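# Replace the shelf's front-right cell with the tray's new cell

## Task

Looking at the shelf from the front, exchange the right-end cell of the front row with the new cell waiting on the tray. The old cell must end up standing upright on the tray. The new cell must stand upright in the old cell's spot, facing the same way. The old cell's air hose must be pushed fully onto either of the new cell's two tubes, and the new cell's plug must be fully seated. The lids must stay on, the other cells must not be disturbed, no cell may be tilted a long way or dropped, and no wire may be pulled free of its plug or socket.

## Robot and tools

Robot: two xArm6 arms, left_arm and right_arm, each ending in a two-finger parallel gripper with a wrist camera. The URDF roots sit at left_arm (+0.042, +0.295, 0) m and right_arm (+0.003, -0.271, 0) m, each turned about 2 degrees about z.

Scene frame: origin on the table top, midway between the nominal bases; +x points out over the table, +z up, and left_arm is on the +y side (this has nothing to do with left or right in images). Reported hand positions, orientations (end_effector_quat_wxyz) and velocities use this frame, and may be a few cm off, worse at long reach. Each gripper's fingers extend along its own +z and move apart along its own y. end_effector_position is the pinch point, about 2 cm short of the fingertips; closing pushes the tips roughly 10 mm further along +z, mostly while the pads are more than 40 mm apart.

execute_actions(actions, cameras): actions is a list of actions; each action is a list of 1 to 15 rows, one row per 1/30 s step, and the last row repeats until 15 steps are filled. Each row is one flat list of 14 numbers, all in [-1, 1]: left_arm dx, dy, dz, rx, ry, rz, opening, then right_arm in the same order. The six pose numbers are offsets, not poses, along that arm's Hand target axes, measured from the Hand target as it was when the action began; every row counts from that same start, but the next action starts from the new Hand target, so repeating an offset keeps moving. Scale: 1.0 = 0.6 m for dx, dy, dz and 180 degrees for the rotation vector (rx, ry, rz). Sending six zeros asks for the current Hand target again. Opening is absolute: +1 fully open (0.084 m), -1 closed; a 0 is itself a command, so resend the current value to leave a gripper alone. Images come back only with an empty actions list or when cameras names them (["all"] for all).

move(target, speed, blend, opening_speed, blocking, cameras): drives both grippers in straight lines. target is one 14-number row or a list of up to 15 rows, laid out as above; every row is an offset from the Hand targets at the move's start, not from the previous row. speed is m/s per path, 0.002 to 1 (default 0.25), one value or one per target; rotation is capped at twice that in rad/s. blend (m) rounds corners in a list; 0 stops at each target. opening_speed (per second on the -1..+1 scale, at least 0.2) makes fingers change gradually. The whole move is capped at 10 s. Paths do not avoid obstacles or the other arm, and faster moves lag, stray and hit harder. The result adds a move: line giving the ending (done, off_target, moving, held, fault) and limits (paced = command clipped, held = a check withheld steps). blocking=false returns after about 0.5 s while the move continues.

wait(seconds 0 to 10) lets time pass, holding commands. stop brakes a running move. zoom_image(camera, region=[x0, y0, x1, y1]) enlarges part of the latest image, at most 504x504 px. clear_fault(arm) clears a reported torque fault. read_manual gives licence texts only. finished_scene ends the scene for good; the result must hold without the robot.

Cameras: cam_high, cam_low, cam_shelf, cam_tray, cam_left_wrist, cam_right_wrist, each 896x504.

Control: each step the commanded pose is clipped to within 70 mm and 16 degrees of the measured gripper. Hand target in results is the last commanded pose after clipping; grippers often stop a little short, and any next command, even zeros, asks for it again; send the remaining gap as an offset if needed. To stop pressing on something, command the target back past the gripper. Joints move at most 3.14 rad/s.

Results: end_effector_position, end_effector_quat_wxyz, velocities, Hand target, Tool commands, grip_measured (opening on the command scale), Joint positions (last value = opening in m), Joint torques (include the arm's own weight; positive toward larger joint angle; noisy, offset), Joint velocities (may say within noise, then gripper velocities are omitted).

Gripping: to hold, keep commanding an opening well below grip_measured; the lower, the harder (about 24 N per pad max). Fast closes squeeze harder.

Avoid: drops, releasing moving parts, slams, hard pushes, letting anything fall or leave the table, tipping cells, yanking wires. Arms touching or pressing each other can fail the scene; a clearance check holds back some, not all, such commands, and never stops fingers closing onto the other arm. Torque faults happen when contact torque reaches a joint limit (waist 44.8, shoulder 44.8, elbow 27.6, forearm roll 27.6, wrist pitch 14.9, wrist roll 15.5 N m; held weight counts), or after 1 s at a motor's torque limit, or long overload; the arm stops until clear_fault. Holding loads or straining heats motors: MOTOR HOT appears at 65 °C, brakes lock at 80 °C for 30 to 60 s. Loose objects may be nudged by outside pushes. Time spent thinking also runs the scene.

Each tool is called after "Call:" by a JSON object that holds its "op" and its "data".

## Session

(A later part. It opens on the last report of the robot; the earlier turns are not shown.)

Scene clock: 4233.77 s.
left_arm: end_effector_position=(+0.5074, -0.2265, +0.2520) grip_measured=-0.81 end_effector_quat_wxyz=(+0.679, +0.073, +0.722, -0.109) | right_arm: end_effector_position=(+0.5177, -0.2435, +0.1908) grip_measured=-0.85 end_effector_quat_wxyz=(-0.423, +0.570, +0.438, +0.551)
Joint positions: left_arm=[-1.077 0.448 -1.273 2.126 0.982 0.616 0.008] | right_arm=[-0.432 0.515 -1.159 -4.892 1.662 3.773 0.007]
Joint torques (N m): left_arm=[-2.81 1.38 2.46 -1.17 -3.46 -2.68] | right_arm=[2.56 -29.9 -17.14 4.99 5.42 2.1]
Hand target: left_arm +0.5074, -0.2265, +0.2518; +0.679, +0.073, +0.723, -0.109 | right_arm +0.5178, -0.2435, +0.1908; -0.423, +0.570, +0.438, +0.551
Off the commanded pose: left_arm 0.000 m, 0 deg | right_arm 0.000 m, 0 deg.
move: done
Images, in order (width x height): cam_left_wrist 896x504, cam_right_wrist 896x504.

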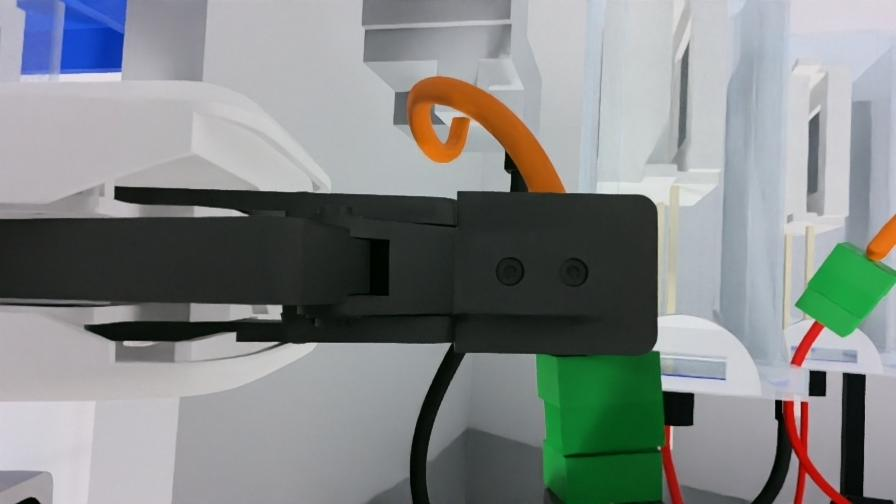

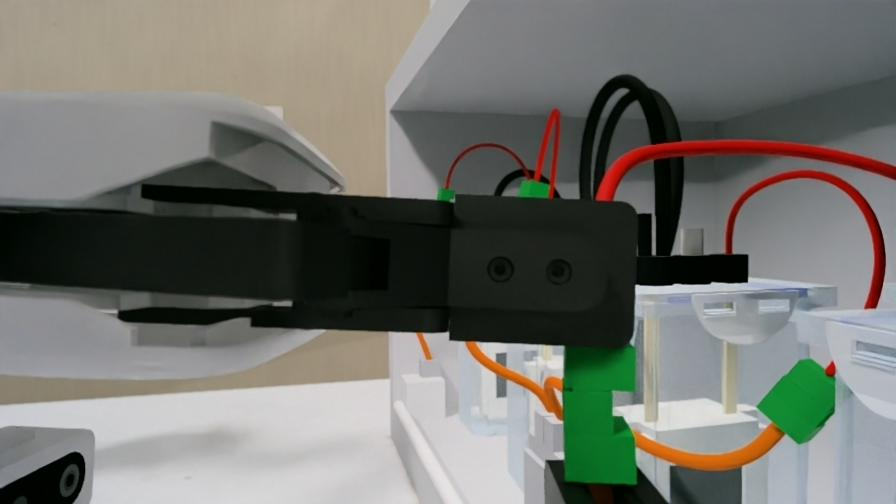

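Call:
{"op": "move", "data": {"target": [0.003,0,0,0,0,0,-0.79,0,0,0,0,0,0,-0.9], "speed": 0.015, "cameras": ["cam_left_wrist","cam_right_wrist"]}}

Call:
{"op": "zoom_image", "data": {"camera": "cam_left_wrist", "region": [520, 404, 700, 504]}}

Call:
{"op": "zoom_image", "data": {"camera": "cam_right_wrist", "region": [520, 324, 700, 504]}}

Scene clock: 4239.00 s.
left_arm: end_effector_position=(+0.5073, -0.2267, +0.2509) grip_measured=-0.81 end_effector_quat_wxyz=(+0.679, +0.073, +0.722, -0.110) | right_arm: end_effector_position=(+0.5178, -0.2435, +0.1907) grip_measured=-0.85 end_effector_quat_wxyz=(-0.423, +0.570, +0.438, +0.551)
Joint positions: left_arm=[-1.078 0.45 -1.273 2.128 0.984 0.613 0.008] | right_arm=[-0.432 0.515 -1.159 -4.892 1.661 3.773 0.007]
Joint torques (N m): left_arm=[-2 4.23 4.2 -1.65 -4.19 -2.64] | right_arm=[2.21 -32.99 -17.29 5.48 6.3 2.17]
Hand target: left_arm +0.5072, -0.2266, +0.2500; +0.679, +0.073, +0.723, -0.109 | right_arm +0.5178, -0.2435, +0.1908; -0.423, +0.570, +0.438, +0.551
Off the commanded pose: left_arm 0.001 m, 0 deg | right_arm 0.000 m, 0 deg.
move: done
Images, in order (width x height): cam_left_wrist 896x504, cam_right_wrist 896x504.

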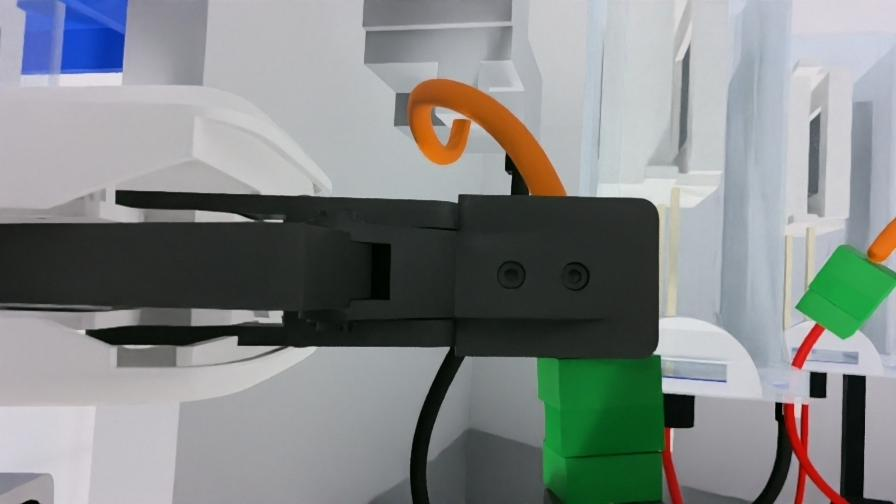

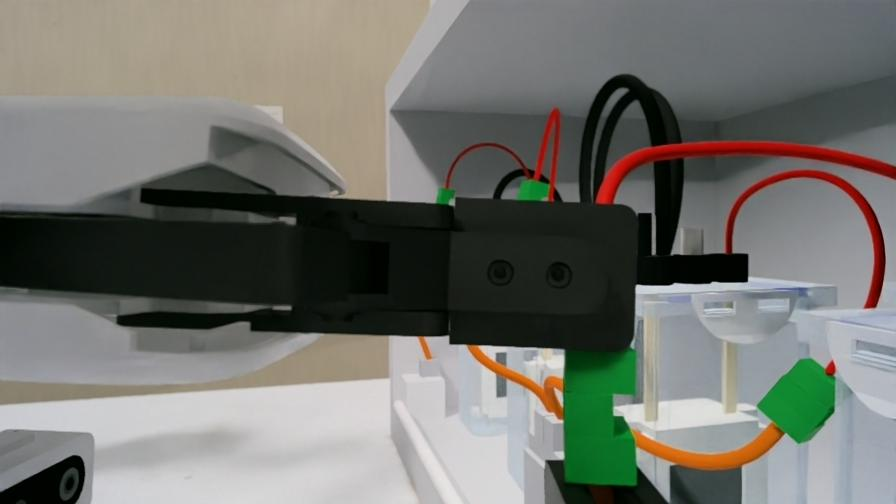

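Scaled by 2.800.

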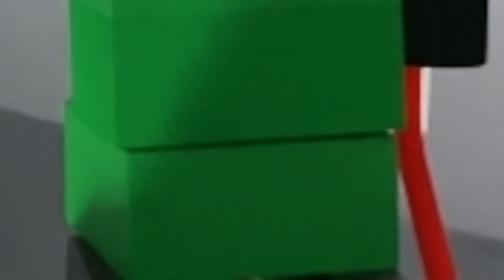

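Scaled by 2.800.

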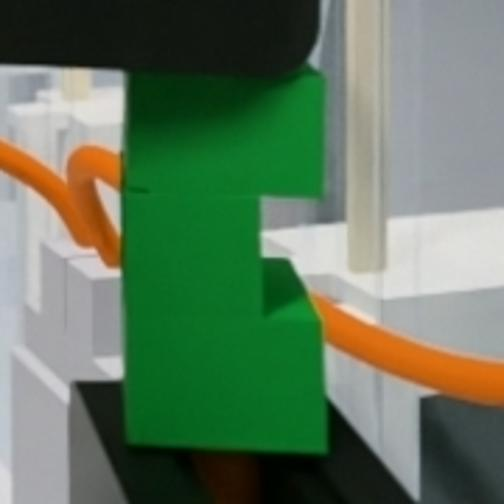

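Call:
{"op": "move", "data": {"target": [0.004,0,0,0,0,0,-0.79,0,0,0,0,0,0,-0.9], "speed": 0.015, "cameras": ["cam_left_wrist","cam_right_wrist"]}}

Call:
{"op": "zoom_image", "data": {"camera": "cam_left_wrist", "region": [520, 404, 700, 504]}}

Call:
{"op": "zoom_image", "data": {"camera": "cam_right_wrist", "region": [520, 324, 700, 504]}}

Call:
{"op": "zoom_image", "data": {"camera": "cam_left_wrist", "region": [760, 204, 896, 404]}}

Call:
{"op": "zoom_image", "data": {"camera": "cam_right_wrist", "region": [740, 324, 896, 464]}}

Scene clock: 4246.07 s.
left_arm: end_effector_position=(+0.5073, -0.2270, +0.2499) grip_measured=-0.81 end_effector_quat_wxyz=(+0.679, +0.072, +0.722, -0.110) | right_arm: end_effector_position=(+0.5178, -0.2436, +0.1907) grip_measured=-0.85 end_effector_quat_wxyz=(-0.423, +0.570, +0.438, +0.551)
Joint positions: left_arm=[-1.079 0.453 -1.274 2.13 0.987 0.609 0.008] | right_arm=[-0.432 0.515 -1.159 -4.892 1.661 3.773 0.007]
Joint torques (N m): left_arm=[-2.57 10.03 8.86 -2.18 -6.33 -2.75] | right_arm=[1.59 -35.81 -15.09 6.16 8.1 1.95]
Hand target: left_arm +0.5071, -0.2267, +0.2476; +0.679, +0.073, +0.723, -0.109 | right_arm +0.5178, -0.2435, +0.1908; -0.423, +0.570, +0.438, +0.551
Off the commanded pose: left_arm 0.002 m, 0 deg | right_arm 0.000 m, 0 deg.
move: done
Images, in order (width x height): cam_left_wrist 896x504, cam_right_wrist 896x504.

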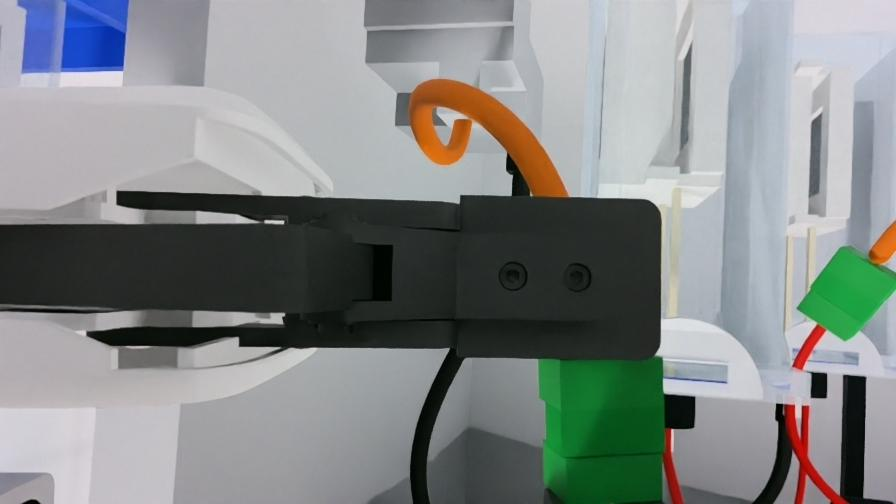

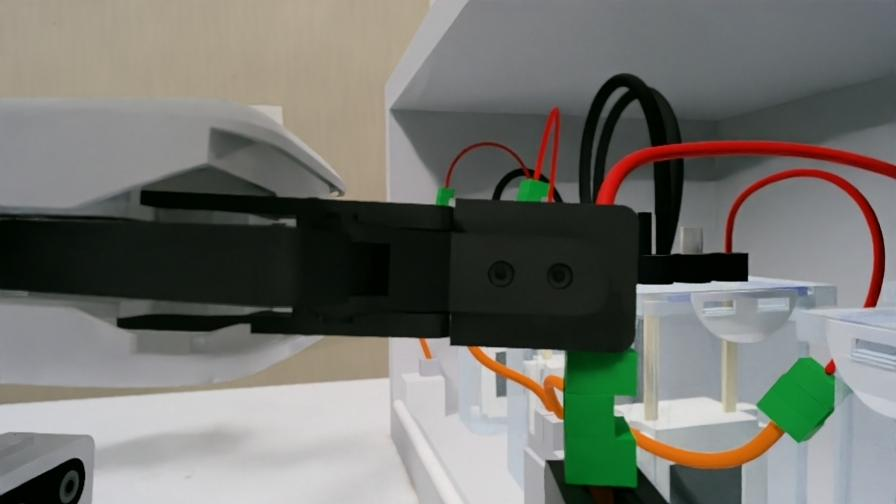

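Scaled by 2.800.

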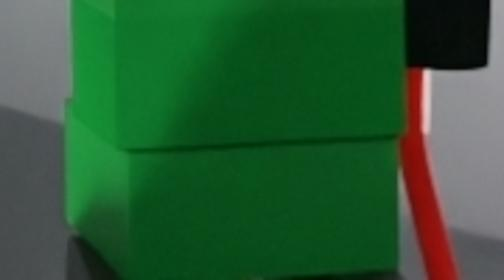

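Scaled by 2.800.

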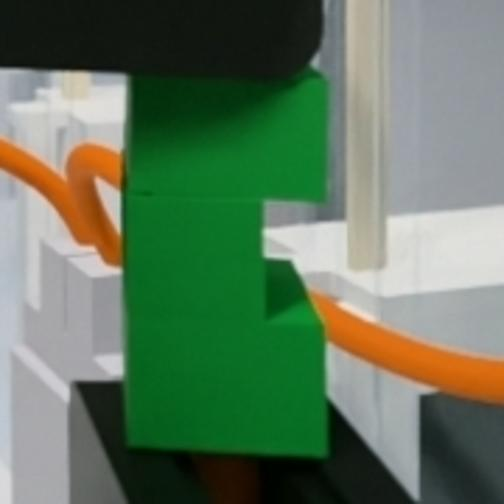

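Scaled by 2.520.

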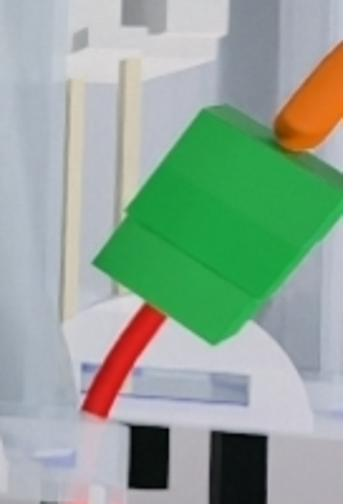

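Scaled by 3.231.

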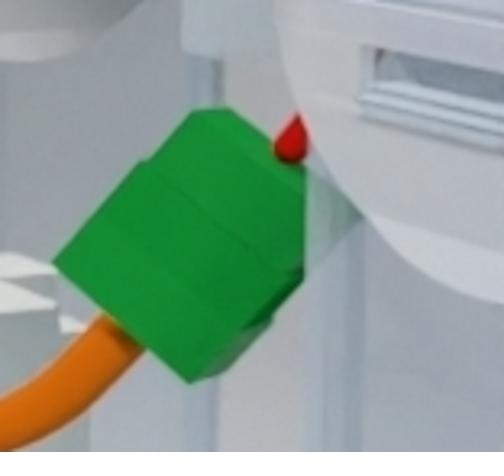

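Call:
{"op": "zoom_image", "data": {"camera": "cam_left_wrist", "region": [530, 430, 680, 480]}}

Call:
{"op": "zoom_image", "data": {"camera": "cam_right_wrist", "region": [555, 380, 645, 430]}}

Call:
{"op": "execute_actions", "data": {"actions": [], "cameras": ["cam_tray","cam_shelf"]}}

Scaled by 3.360.

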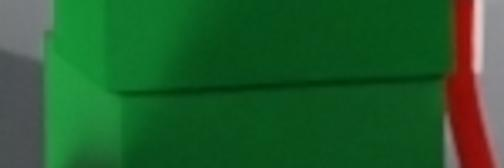

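Scaled by 5.600.

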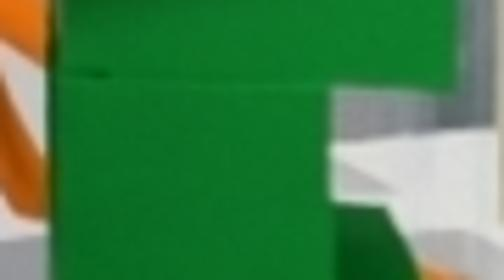

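Scene clock: 4253.40 s.
left_arm: end_effector_position=(+0.5073, -0.2270, +0.2499) grip_measured=-0.81 end_effector_quat_wxyz=(+0.679, +0.072, +0.722, -0.110) | right_arm: end_effector_position=(+0.5178, -0.2436, +0.1907) grip_measured=-0.85 end_effector_quat_wxyz=(-0.423, +0.570, +0.438, +0.551)
Joint positions: left_arm=[-1.079 0.453 -1.274 2.13 0.987 0.609 0.008] | right_arm=[-0.432 0.515 -1.159 -4.892 1.661 3.773 0.007]
Joint velocities: within noise
Joint torques (N m): left_arm=[-2.77 9.99 8.67 -2.18 -8.83 -2.77] | right_arm=[1.47 -38.14 -15.03 9.61 8.11 1.89]
Hand target: left_arm +0.5071, -0.2267, +0.2476; +0.679, +0.073, +0.723, -0.109 | right_arm +0.5178, -0.2435, +0.1908; -0.423, +0.570, +0.438, +0.551
Tool commands: left_gripper/opening=-0.79 right_gripper/opening=-0.9
Off the commanded pose: left_arm 0.002 m, 0 deg | right_arm 0.000 m, 0 deg.
Images, in order (width x height): cam_shelf 896x504, cam_tray 896x504.

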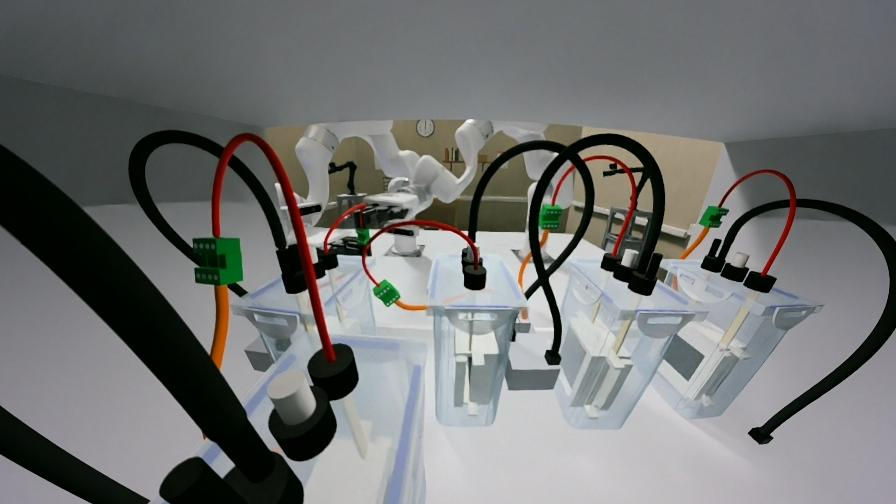

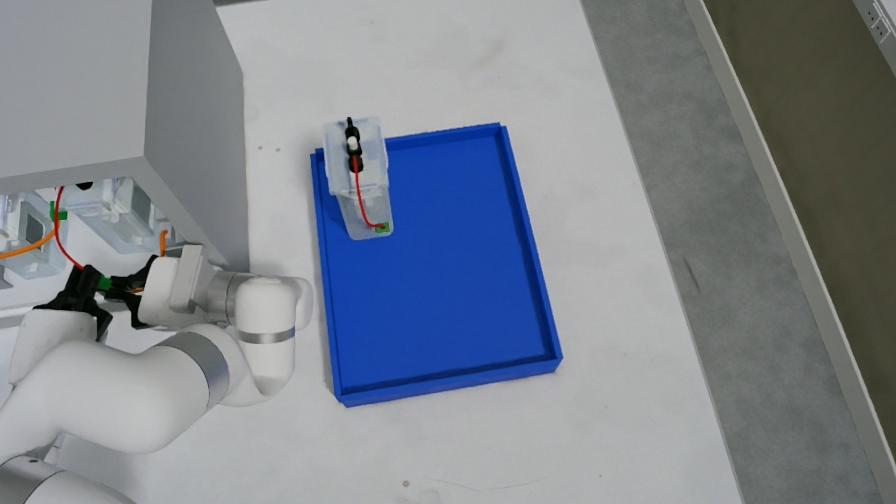

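Call:
{"op": "move", "data": {"target": [-0.0133,0,0,0,0,0,-0.79,0,0,0,0,0,0,-0.9], "speed": 0.02, "cameras": ["cam_left_wrist","cam_right_wrist"]}}

Call:
{"op": "zoom_image", "data": {"camera": "cam_left_wrist", "region": [520, 384, 700, 484]}}

Call:
{"op": "zoom_image", "data": {"camera": "cam_right_wrist", "region": [555, 330, 645, 430]}}

Scene clock: 4262.20 s.
left_arm: end_effector_position=(+0.5075, -0.2263, +0.2550) grip_measured=-0.81 end_effector_quat_wxyz=(+0.678, +0.073, +0.723, -0.109) | right_arm: end_effector_position=(+0.5177, -0.2435, +0.1913) grip_measured=-0.85 end_effector_quat_wxyz=(-0.423, +0.570, +0.438, +0.551)
Joint positions: left_arm=[-1.076 0.441 -1.273 2.123 0.976 0.623 0.008] | right_arm=[-0.432 0.515 -1.159 -4.892 1.663 3.773 0.007]
Joint torques (N m): left_arm=[4.15 -27.61 -16.79 -1.25 0.12 2.95] | right_arm=[0.82 -22.81 -12.27 3.31 0.69 1.86]
Hand target: left_arm +0.5076, -0.2263, +0.2556; +0.679, +0.073, +0.723, -0.109 | right_arm +0.5178, -0.2435, +0.1908; -0.423, +0.570, +0.438, +0.551
Off the commanded pose: left_arm 0.001 m, 0 deg | right_arm 0.000 m, 0 deg.
move: done
Images, in order (width x height): cam_left_wrist 896x504, cam_right_wrist 896x504.

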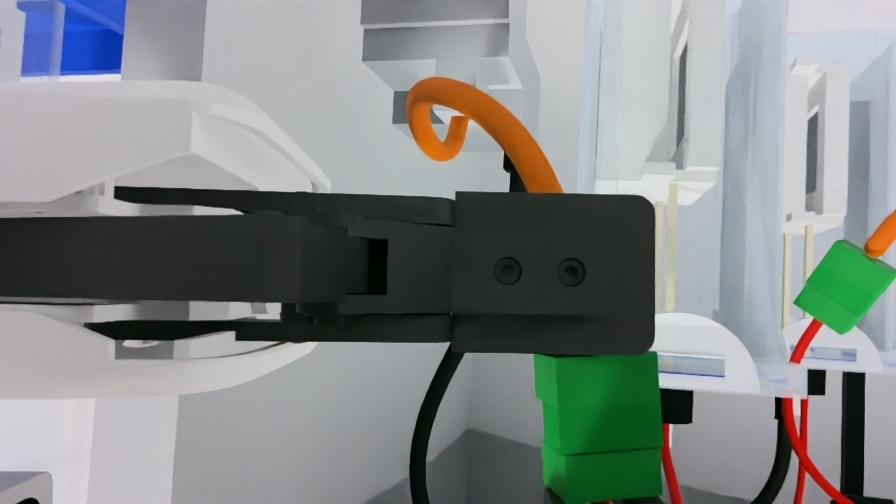

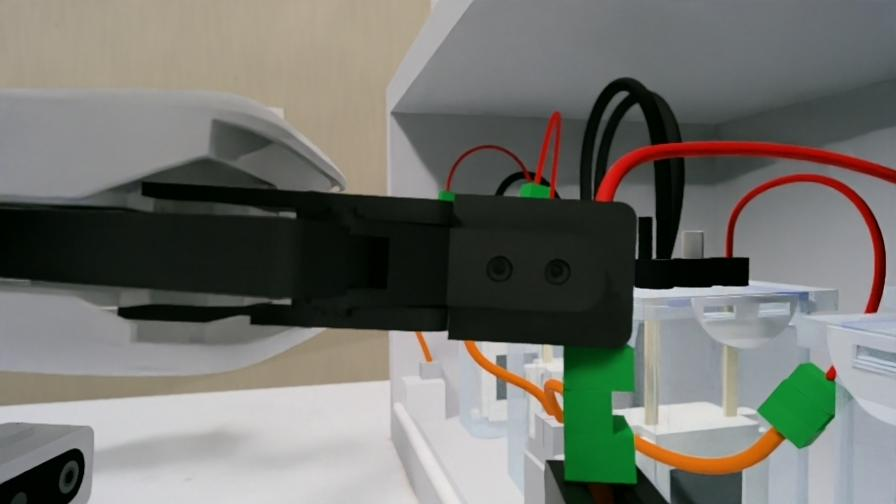

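Scaled by 2.800.

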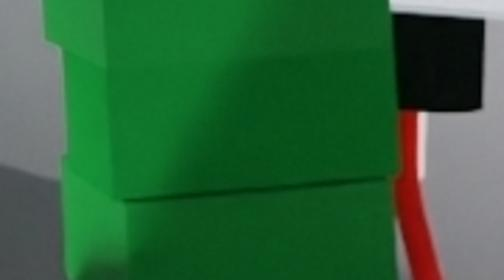

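Scaled by 5.040.

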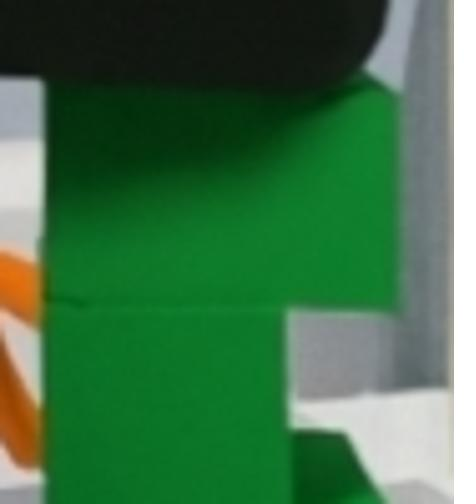

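Call:
{"op": "move", "data": {"target": [-0.01,0,0,0,0,0,-0.79,0,0,0,0,0,0,-0.9], "speed": 0.02, "cameras": ["cam_left_wrist","cam_right_wrist","cam_shelf"]}}

Call:
{"op": "zoom_image", "data": {"camera": "cam_left_wrist", "region": [520, 354, 700, 484]}}

Call:
{"op": "zoom_image", "data": {"camera": "cam_right_wrist", "region": [420, 160, 600, 260]}}

Call:
{"op": "zoom_image", "data": {"camera": "cam_right_wrist", "region": [540, 320, 660, 500]}}

Call:
{"op": "zoom_image", "data": {"camera": "cam_shelf", "region": [320, 190, 600, 320]}}

Scene clock: 4269.53 s.
left_arm: end_effector_position=(+0.5080, -0.2261, +0.2615) grip_measured=-0.81 end_effector_quat_wxyz=(+0.679, +0.073, +0.723, -0.109) | right_arm: end_effector_position=(+0.5178, -0.2435, +0.1908) grip_measured=-0.85 end_effector_quat_wxyz=(-0.423, +0.570, +0.438, +0.551)
Joint positions: left_arm=[-1.074 0.43 -1.275 2.118 0.97 0.635 0.008] | right_arm=[-0.432 0.515 -1.159 -4.892 1.662 3.773 0.007]
Joint torques (N m): left_arm=[3.98 -29.98 -20.79 -0.68 0.25 2.81] | right_arm=[-0.19 -14.13 -6.2 -1.56 -0.04 1.82]
Hand target: left_arm +0.5080, -0.2261, +0.2616; +0.679, +0.073, +0.723, -0.109 | right_arm +0.5178, -0.2435, +0.1908; -0.423, +0.570, +0.438, +0.551
Off the commanded pose: left_arm 0.000 m, 0 deg | right_arm 0.000 m, 0 deg.
move: done
Images, in order (width x height): cam_shelf 896x504, cam_left_wrist 896x504, cam_right_wrist 896x504.

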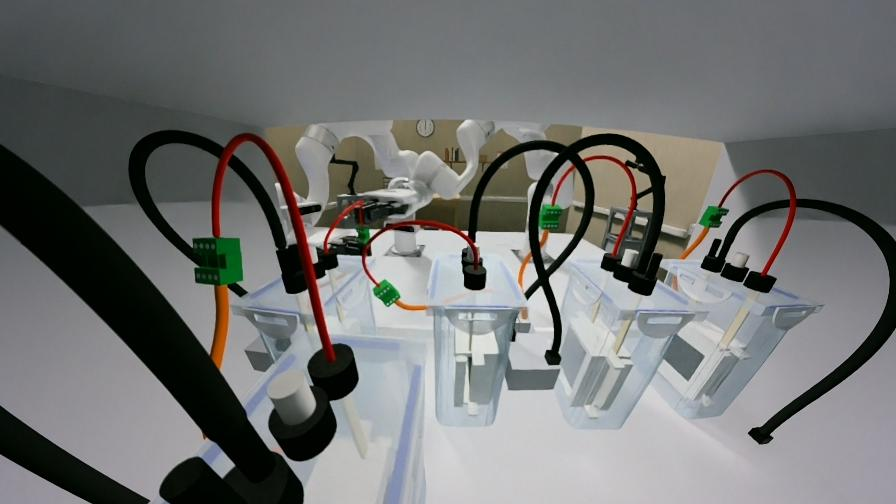

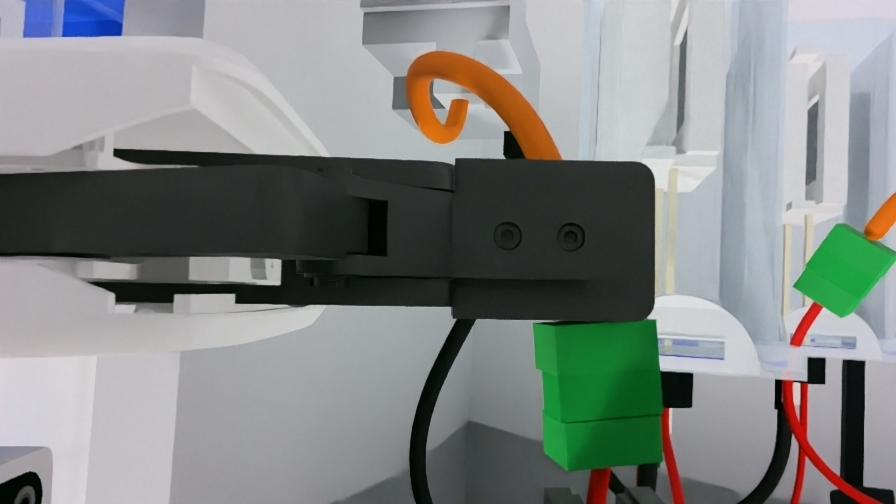

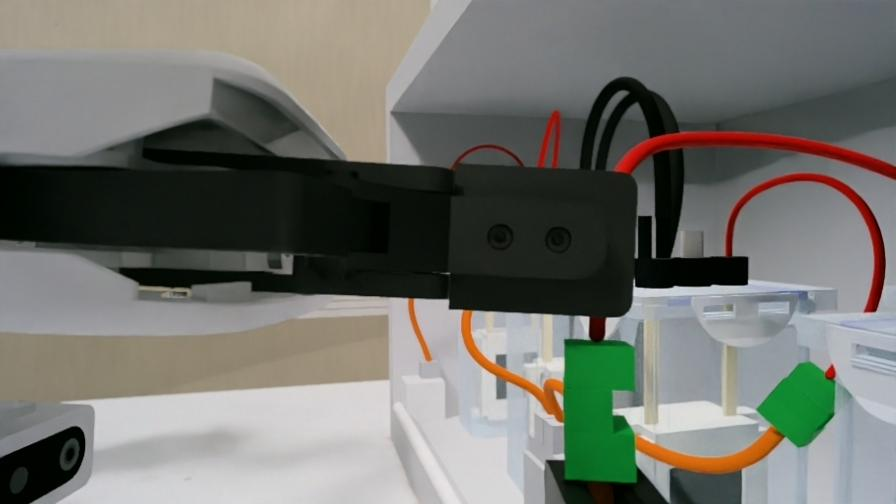

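Scaled by 2.800.

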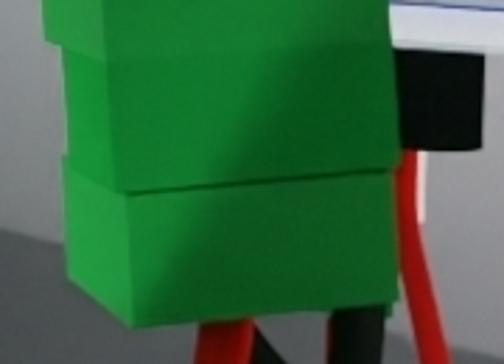

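Scaled by 2.800.

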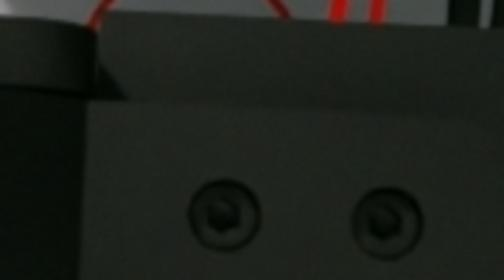

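Scaled by 2.800.

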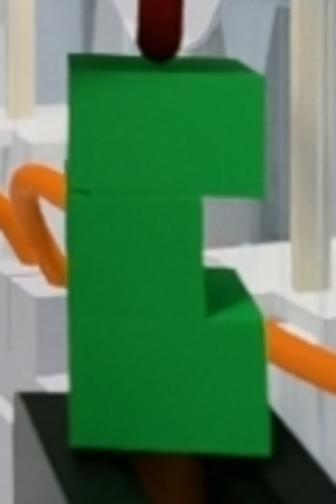

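Scaled by 1.800.

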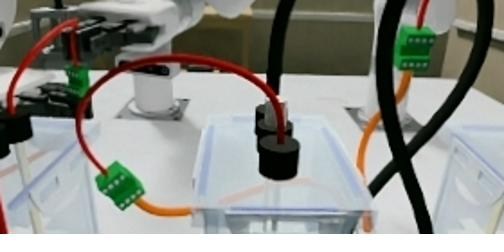

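Call:
{"op": "zoom_image", "data": {"camera": "cam_shelf", "region": [170, 220, 270, 300]}}

Call:
{"op": "zoom_image", "data": {"camera": "cam_shelf", "region": [340, 210, 400, 260]}}

Call:
{"op": "zoom_image", "data": {"camera": "cam_left_wrist", "region": [780, 200, 896, 340]}}

Scaled by 5.040.

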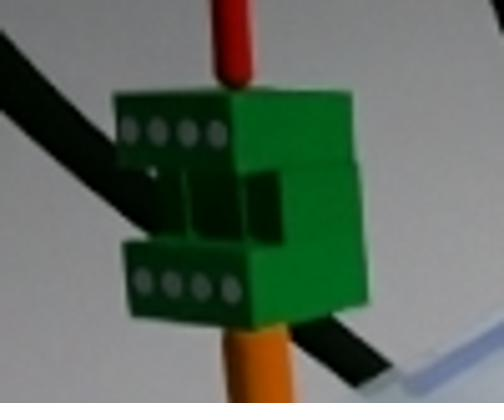

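Scaled by 8.400.

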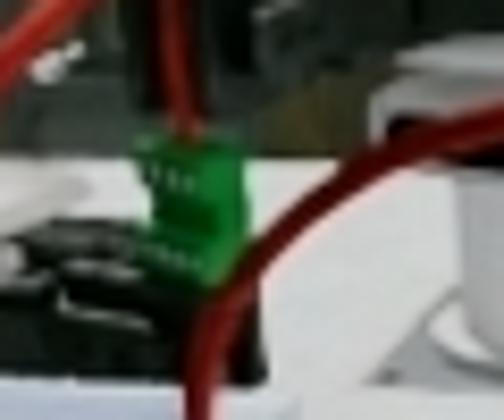

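Scaled by 3.600.

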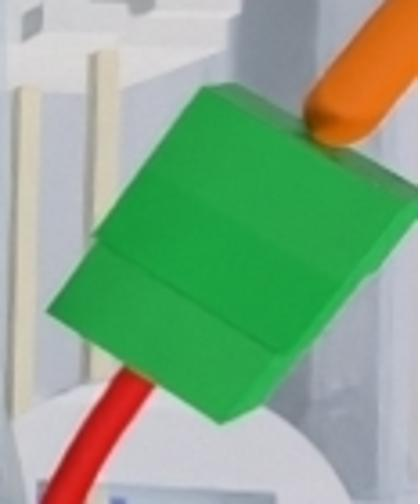

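Call:
{"op": "zoom_image", "data": {"camera": "cam_left_wrist", "region": [535, 400, 605, 440]}}

Call:
{"op": "zoom_image", "data": {"camera": "cam_left_wrist", "region": [605, 390, 675, 430]}}

Call:
{"op": "zoom_image", "data": {"camera": "cam_right_wrist", "region": [555, 370, 625, 410]}}

Call:
{"op": "zoom_image", "data": {"camera": "cam_left_wrist", "region": [795, 250, 885, 310]}}

Scaled by 7.200.

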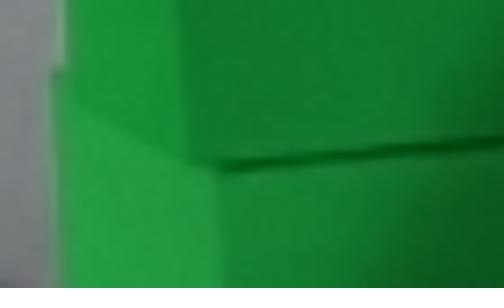

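Scaled by 7.200.

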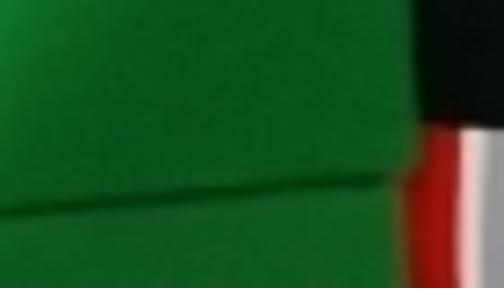

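Scaled by 7.200.

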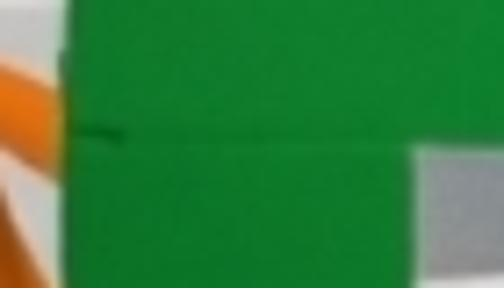

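Scaled by 5.600.

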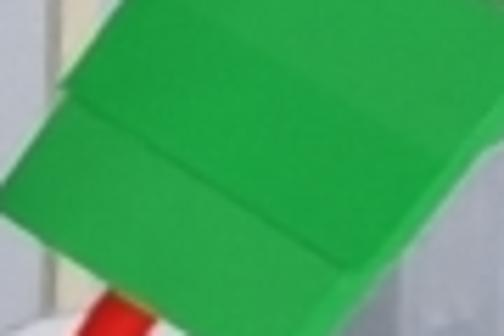

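Call:
{"op": "move", "data": {"target": [[0.012,0,0,0,-0.0139,0,-0.79,0,0,0,0,0,0,-0.9],[0.0205,0,0,0,-0.0139,0,-0.79,0,0,0,0,0,0,-0.9]], "speed": [0.02,0.012], "cameras": ["cam_left_wrist","cam_right_wrist"]}}

Call:
{"op": "zoom_image", "data": {"camera": "cam_left_wrist", "region": [520, 384, 700, 504]}}

Call:
{"op": "zoom_image", "data": {"camera": "cam_right_wrist", "region": [555, 370, 645, 410]}}

Scene clock: 4294.40 s.
left_arm: end_effector_position=(+0.5073, -0.2267, +0.2500) grip_measured=-0.81 end_effector_quat_wxyz=(+0.695, +0.070, +0.707, -0.111) | right_arm: end_effector_position=(+0.5178, -0.2436, +0.1903) grip_measured=-0.85 end_effector_quat_wxyz=(-0.423, +0.571, +0.438, +0.551)
Joint positions: left_arm=[-1.087 0.468 -1.267 2.161 1.038 0.579 0.008] | right_arm=[-0.432 0.516 -1.159 -4.893 1.661 3.773 0.007]
Joint torques (N m): left_arm=[1.49 2.63 4.37 -2.06 -3.64 -2.36] | right_arm=[-0.32 -29.76 -14.38 5.03 7.42 1.71]
Hand target: left_arm +0.5072, -0.2266, +0.2493; +0.694, +0.071, +0.708, -0.111 | right_arm +0.5178, -0.2435, +0.1908; -0.423, +0.570, +0.438, +0.551
Off the commanded pose: left_arm 0.001 m, 0 deg | right_arm 0.000 m, 0 deg.
move: done
Images, in order (width x height): cam_left_wrist 896x504, cam_right_wrist 896x504.

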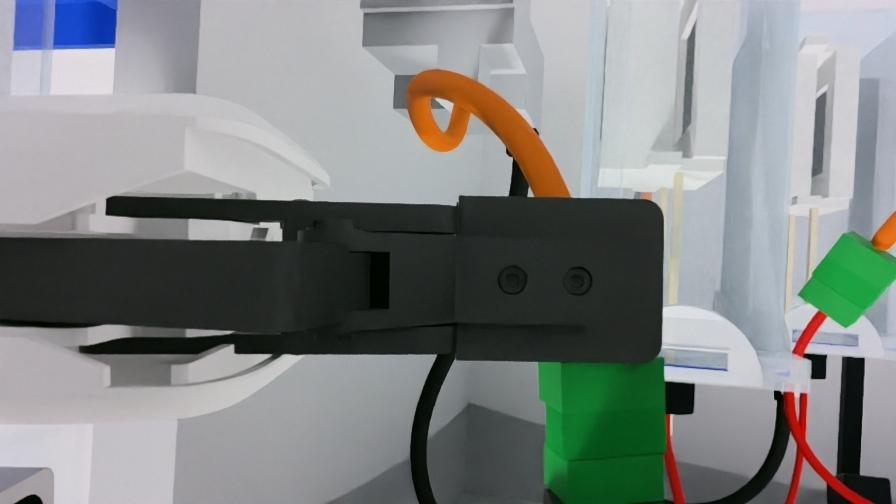

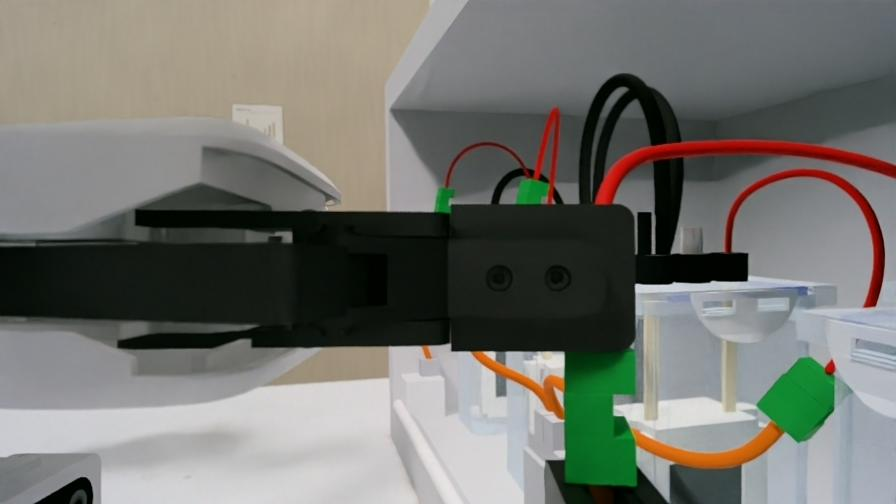

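Scaled by 2.800.

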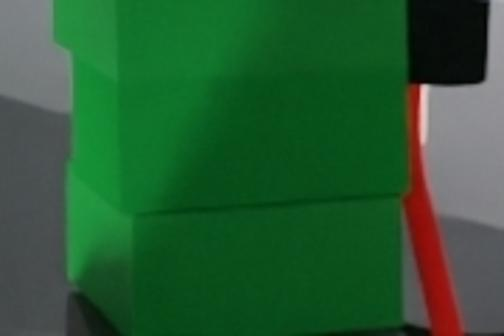

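Scaled by 5.600.

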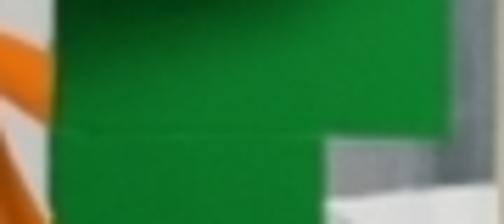

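Call:
{"op": "move", "data": {"target": [0.002,0,0,0,0,0,-0.79,0,0,0,0,0,0,-0.9], "speed": 0.015}}

Call:
{"op": "move", "data": {"target": [-0.0235,0,0,0,0.0139,0,-0.79,0,0,0,0,0,0,-0.9], "speed": 0.025, "cameras": ["cam_left_wrist","cam_right_wrist","cam_high","cam_low","cam_shelf"]}}

Call:
{"op": "zoom_image", "data": {"camera": "cam_left_wrist", "region": [520, 384, 700, 504]}}

Call:
{"op": "zoom_image", "data": {"camera": "cam_right_wrist", "region": [555, 330, 645, 410]}}

Scene clock: 4302.13 s.
left_arm: end_effector_position=(+0.5073, -0.2268, +0.2496) grip_measured=-0.81 end_effector_quat_wxyz=(+0.695, +0.070, +0.707, -0.112) | right_arm: end_effector_position=(+0.5178, -0.2436, +0.1907) grip_measured=-0.85 end_effector_quat_wxyz=(-0.423, +0.570, +0.438, +0.551)
Joint positions: left_arm=[-1.087 0.469 -1.268 2.162 1.039 0.577 0.008] | right_arm=[-0.432 0.515 -1.159 -4.892 1.661 3.773 0.007]
Joint torques (N m): left_arm=[0.95 7.2 6.21 -2.24 -4.67 -2.57] | right_arm=[-1.06 -40.1 -18.82 9.8 8.4 1.47]
Hand target: left_arm +0.5072, -0.2267, +0.2481; +0.694, +0.071, +0.708, -0.111 | right_arm +0.5178, -0.2435, +0.1908; -0.423, +0.570, +0.438, +0.551
Off the commanded pose: left_arm 0.002 m, 0 deg | right_arm 0.000 m, 0 deg.
move: done

Scene clock: 4303.33 s.
left_arm: end_effector_position=(+0.5075, -0.2259, +0.2621) grip_measured=-0.81 end_effector_quat_wxyz=(+0.679, +0.073, +0.723, -0.109) | right_arm: end_effector_position=(+0.5178, -0.2435, +0.1908) grip_measured=-0.85 end_effector_quat_wxyz=(-0.423, +0.570, +0.438, +0.551)
Joint positions: left_arm=[-1.075 0.428 -1.273 2.117 0.97 0.636 0.008] | right_arm=[-0.432 0.515 -1.159 -4.892 1.662 3.773 0.007]
Joint torques (N m): left_arm=[4.21 -29.91 -20.84 -0.79 0.1 2.77] | right_arm=[-0.87 -14.16 -6.39 -1.67 0.02 1.49]
Hand target: left_arm +0.5075, -0.2259, +0.2622; +0.679, +0.073, +0.723, -0.109 | right_arm +0.5178, -0.2435, +0.1908; -0.423, +0.570, +0.438, +0.551
Off the commanded pose: left_arm 0.000 m, 0 deg | right_arm 0.000 m, 0 deg.
move: done
Images, in order (width x height): cam_high 896x504, cam_low 896x504, cam_shelf 896x504, cam_left_wrist 896x504, cam_right_wrist 896x504.

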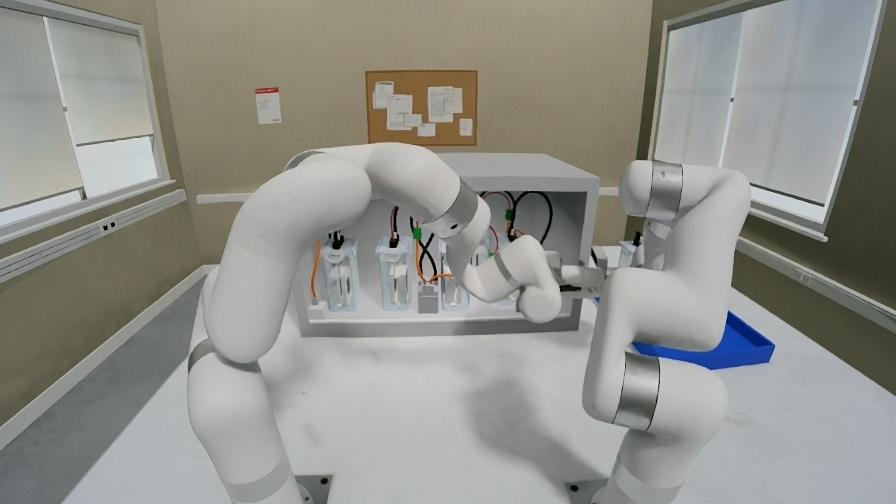

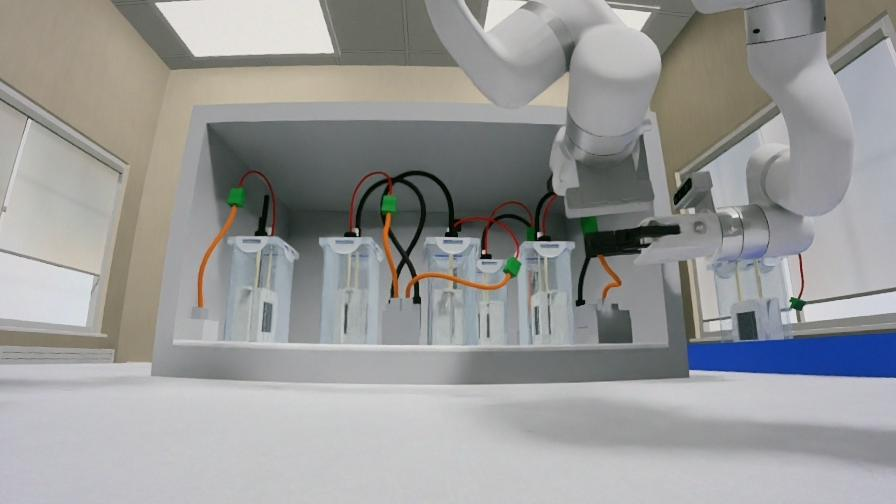

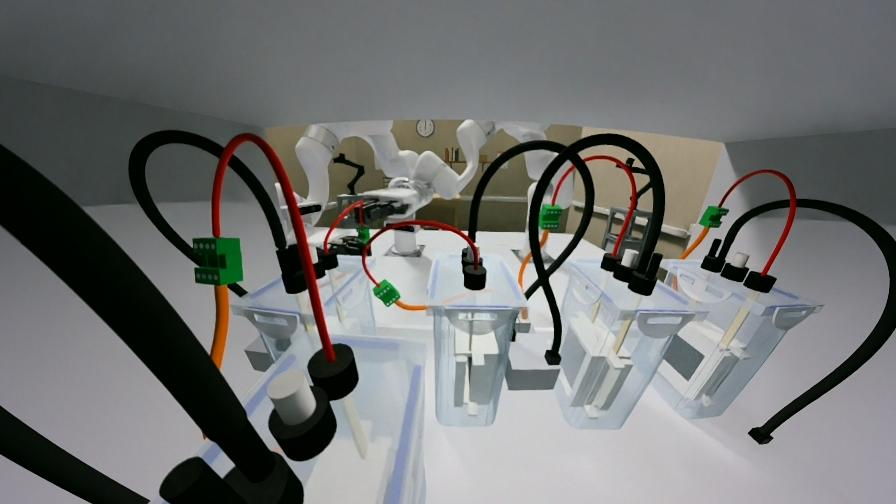

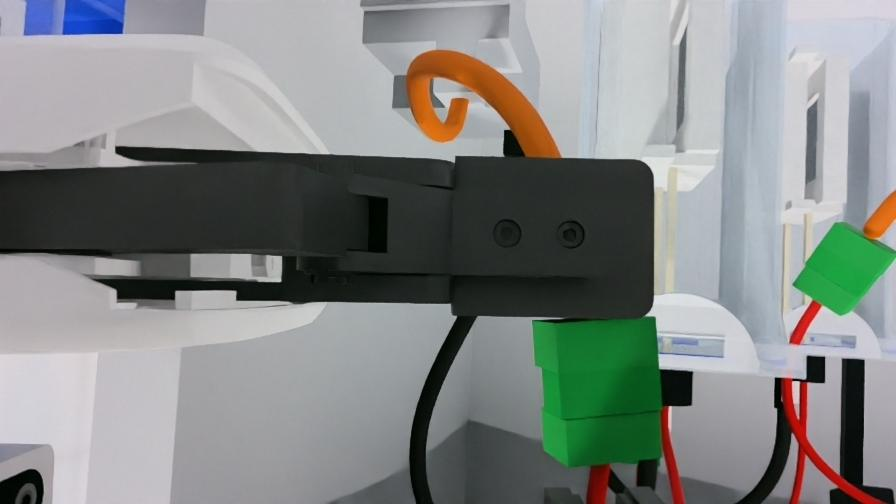

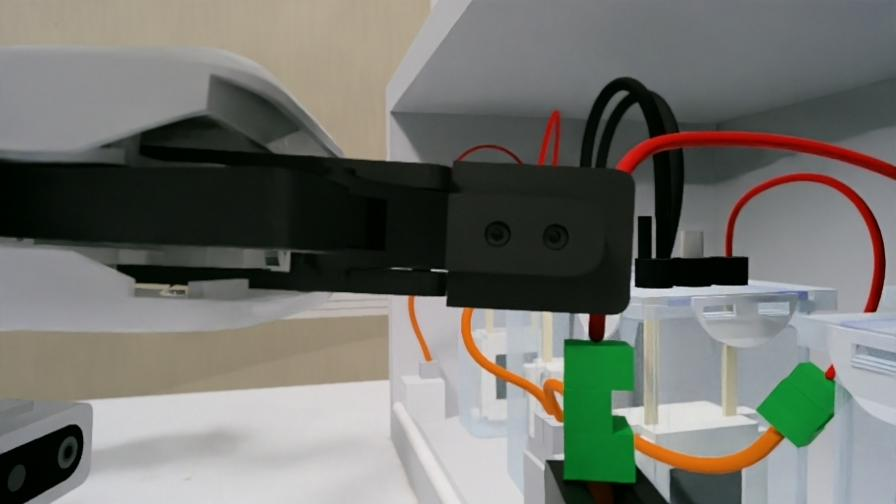

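Scaled by 2.800.

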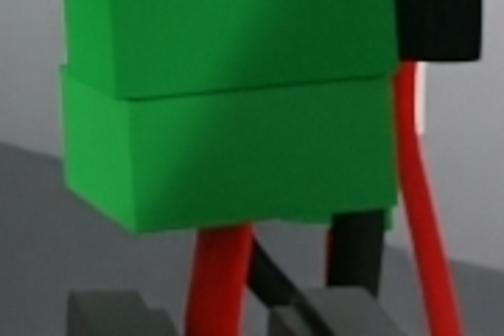

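Scaled by 5.600.

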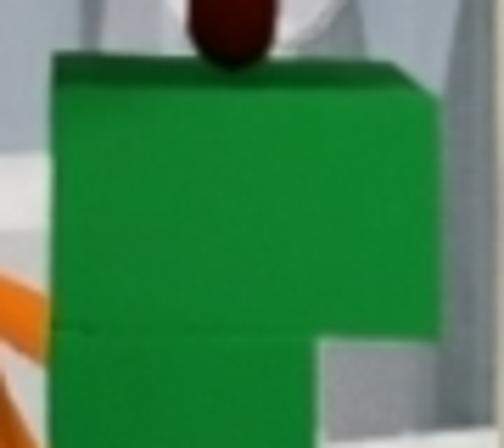

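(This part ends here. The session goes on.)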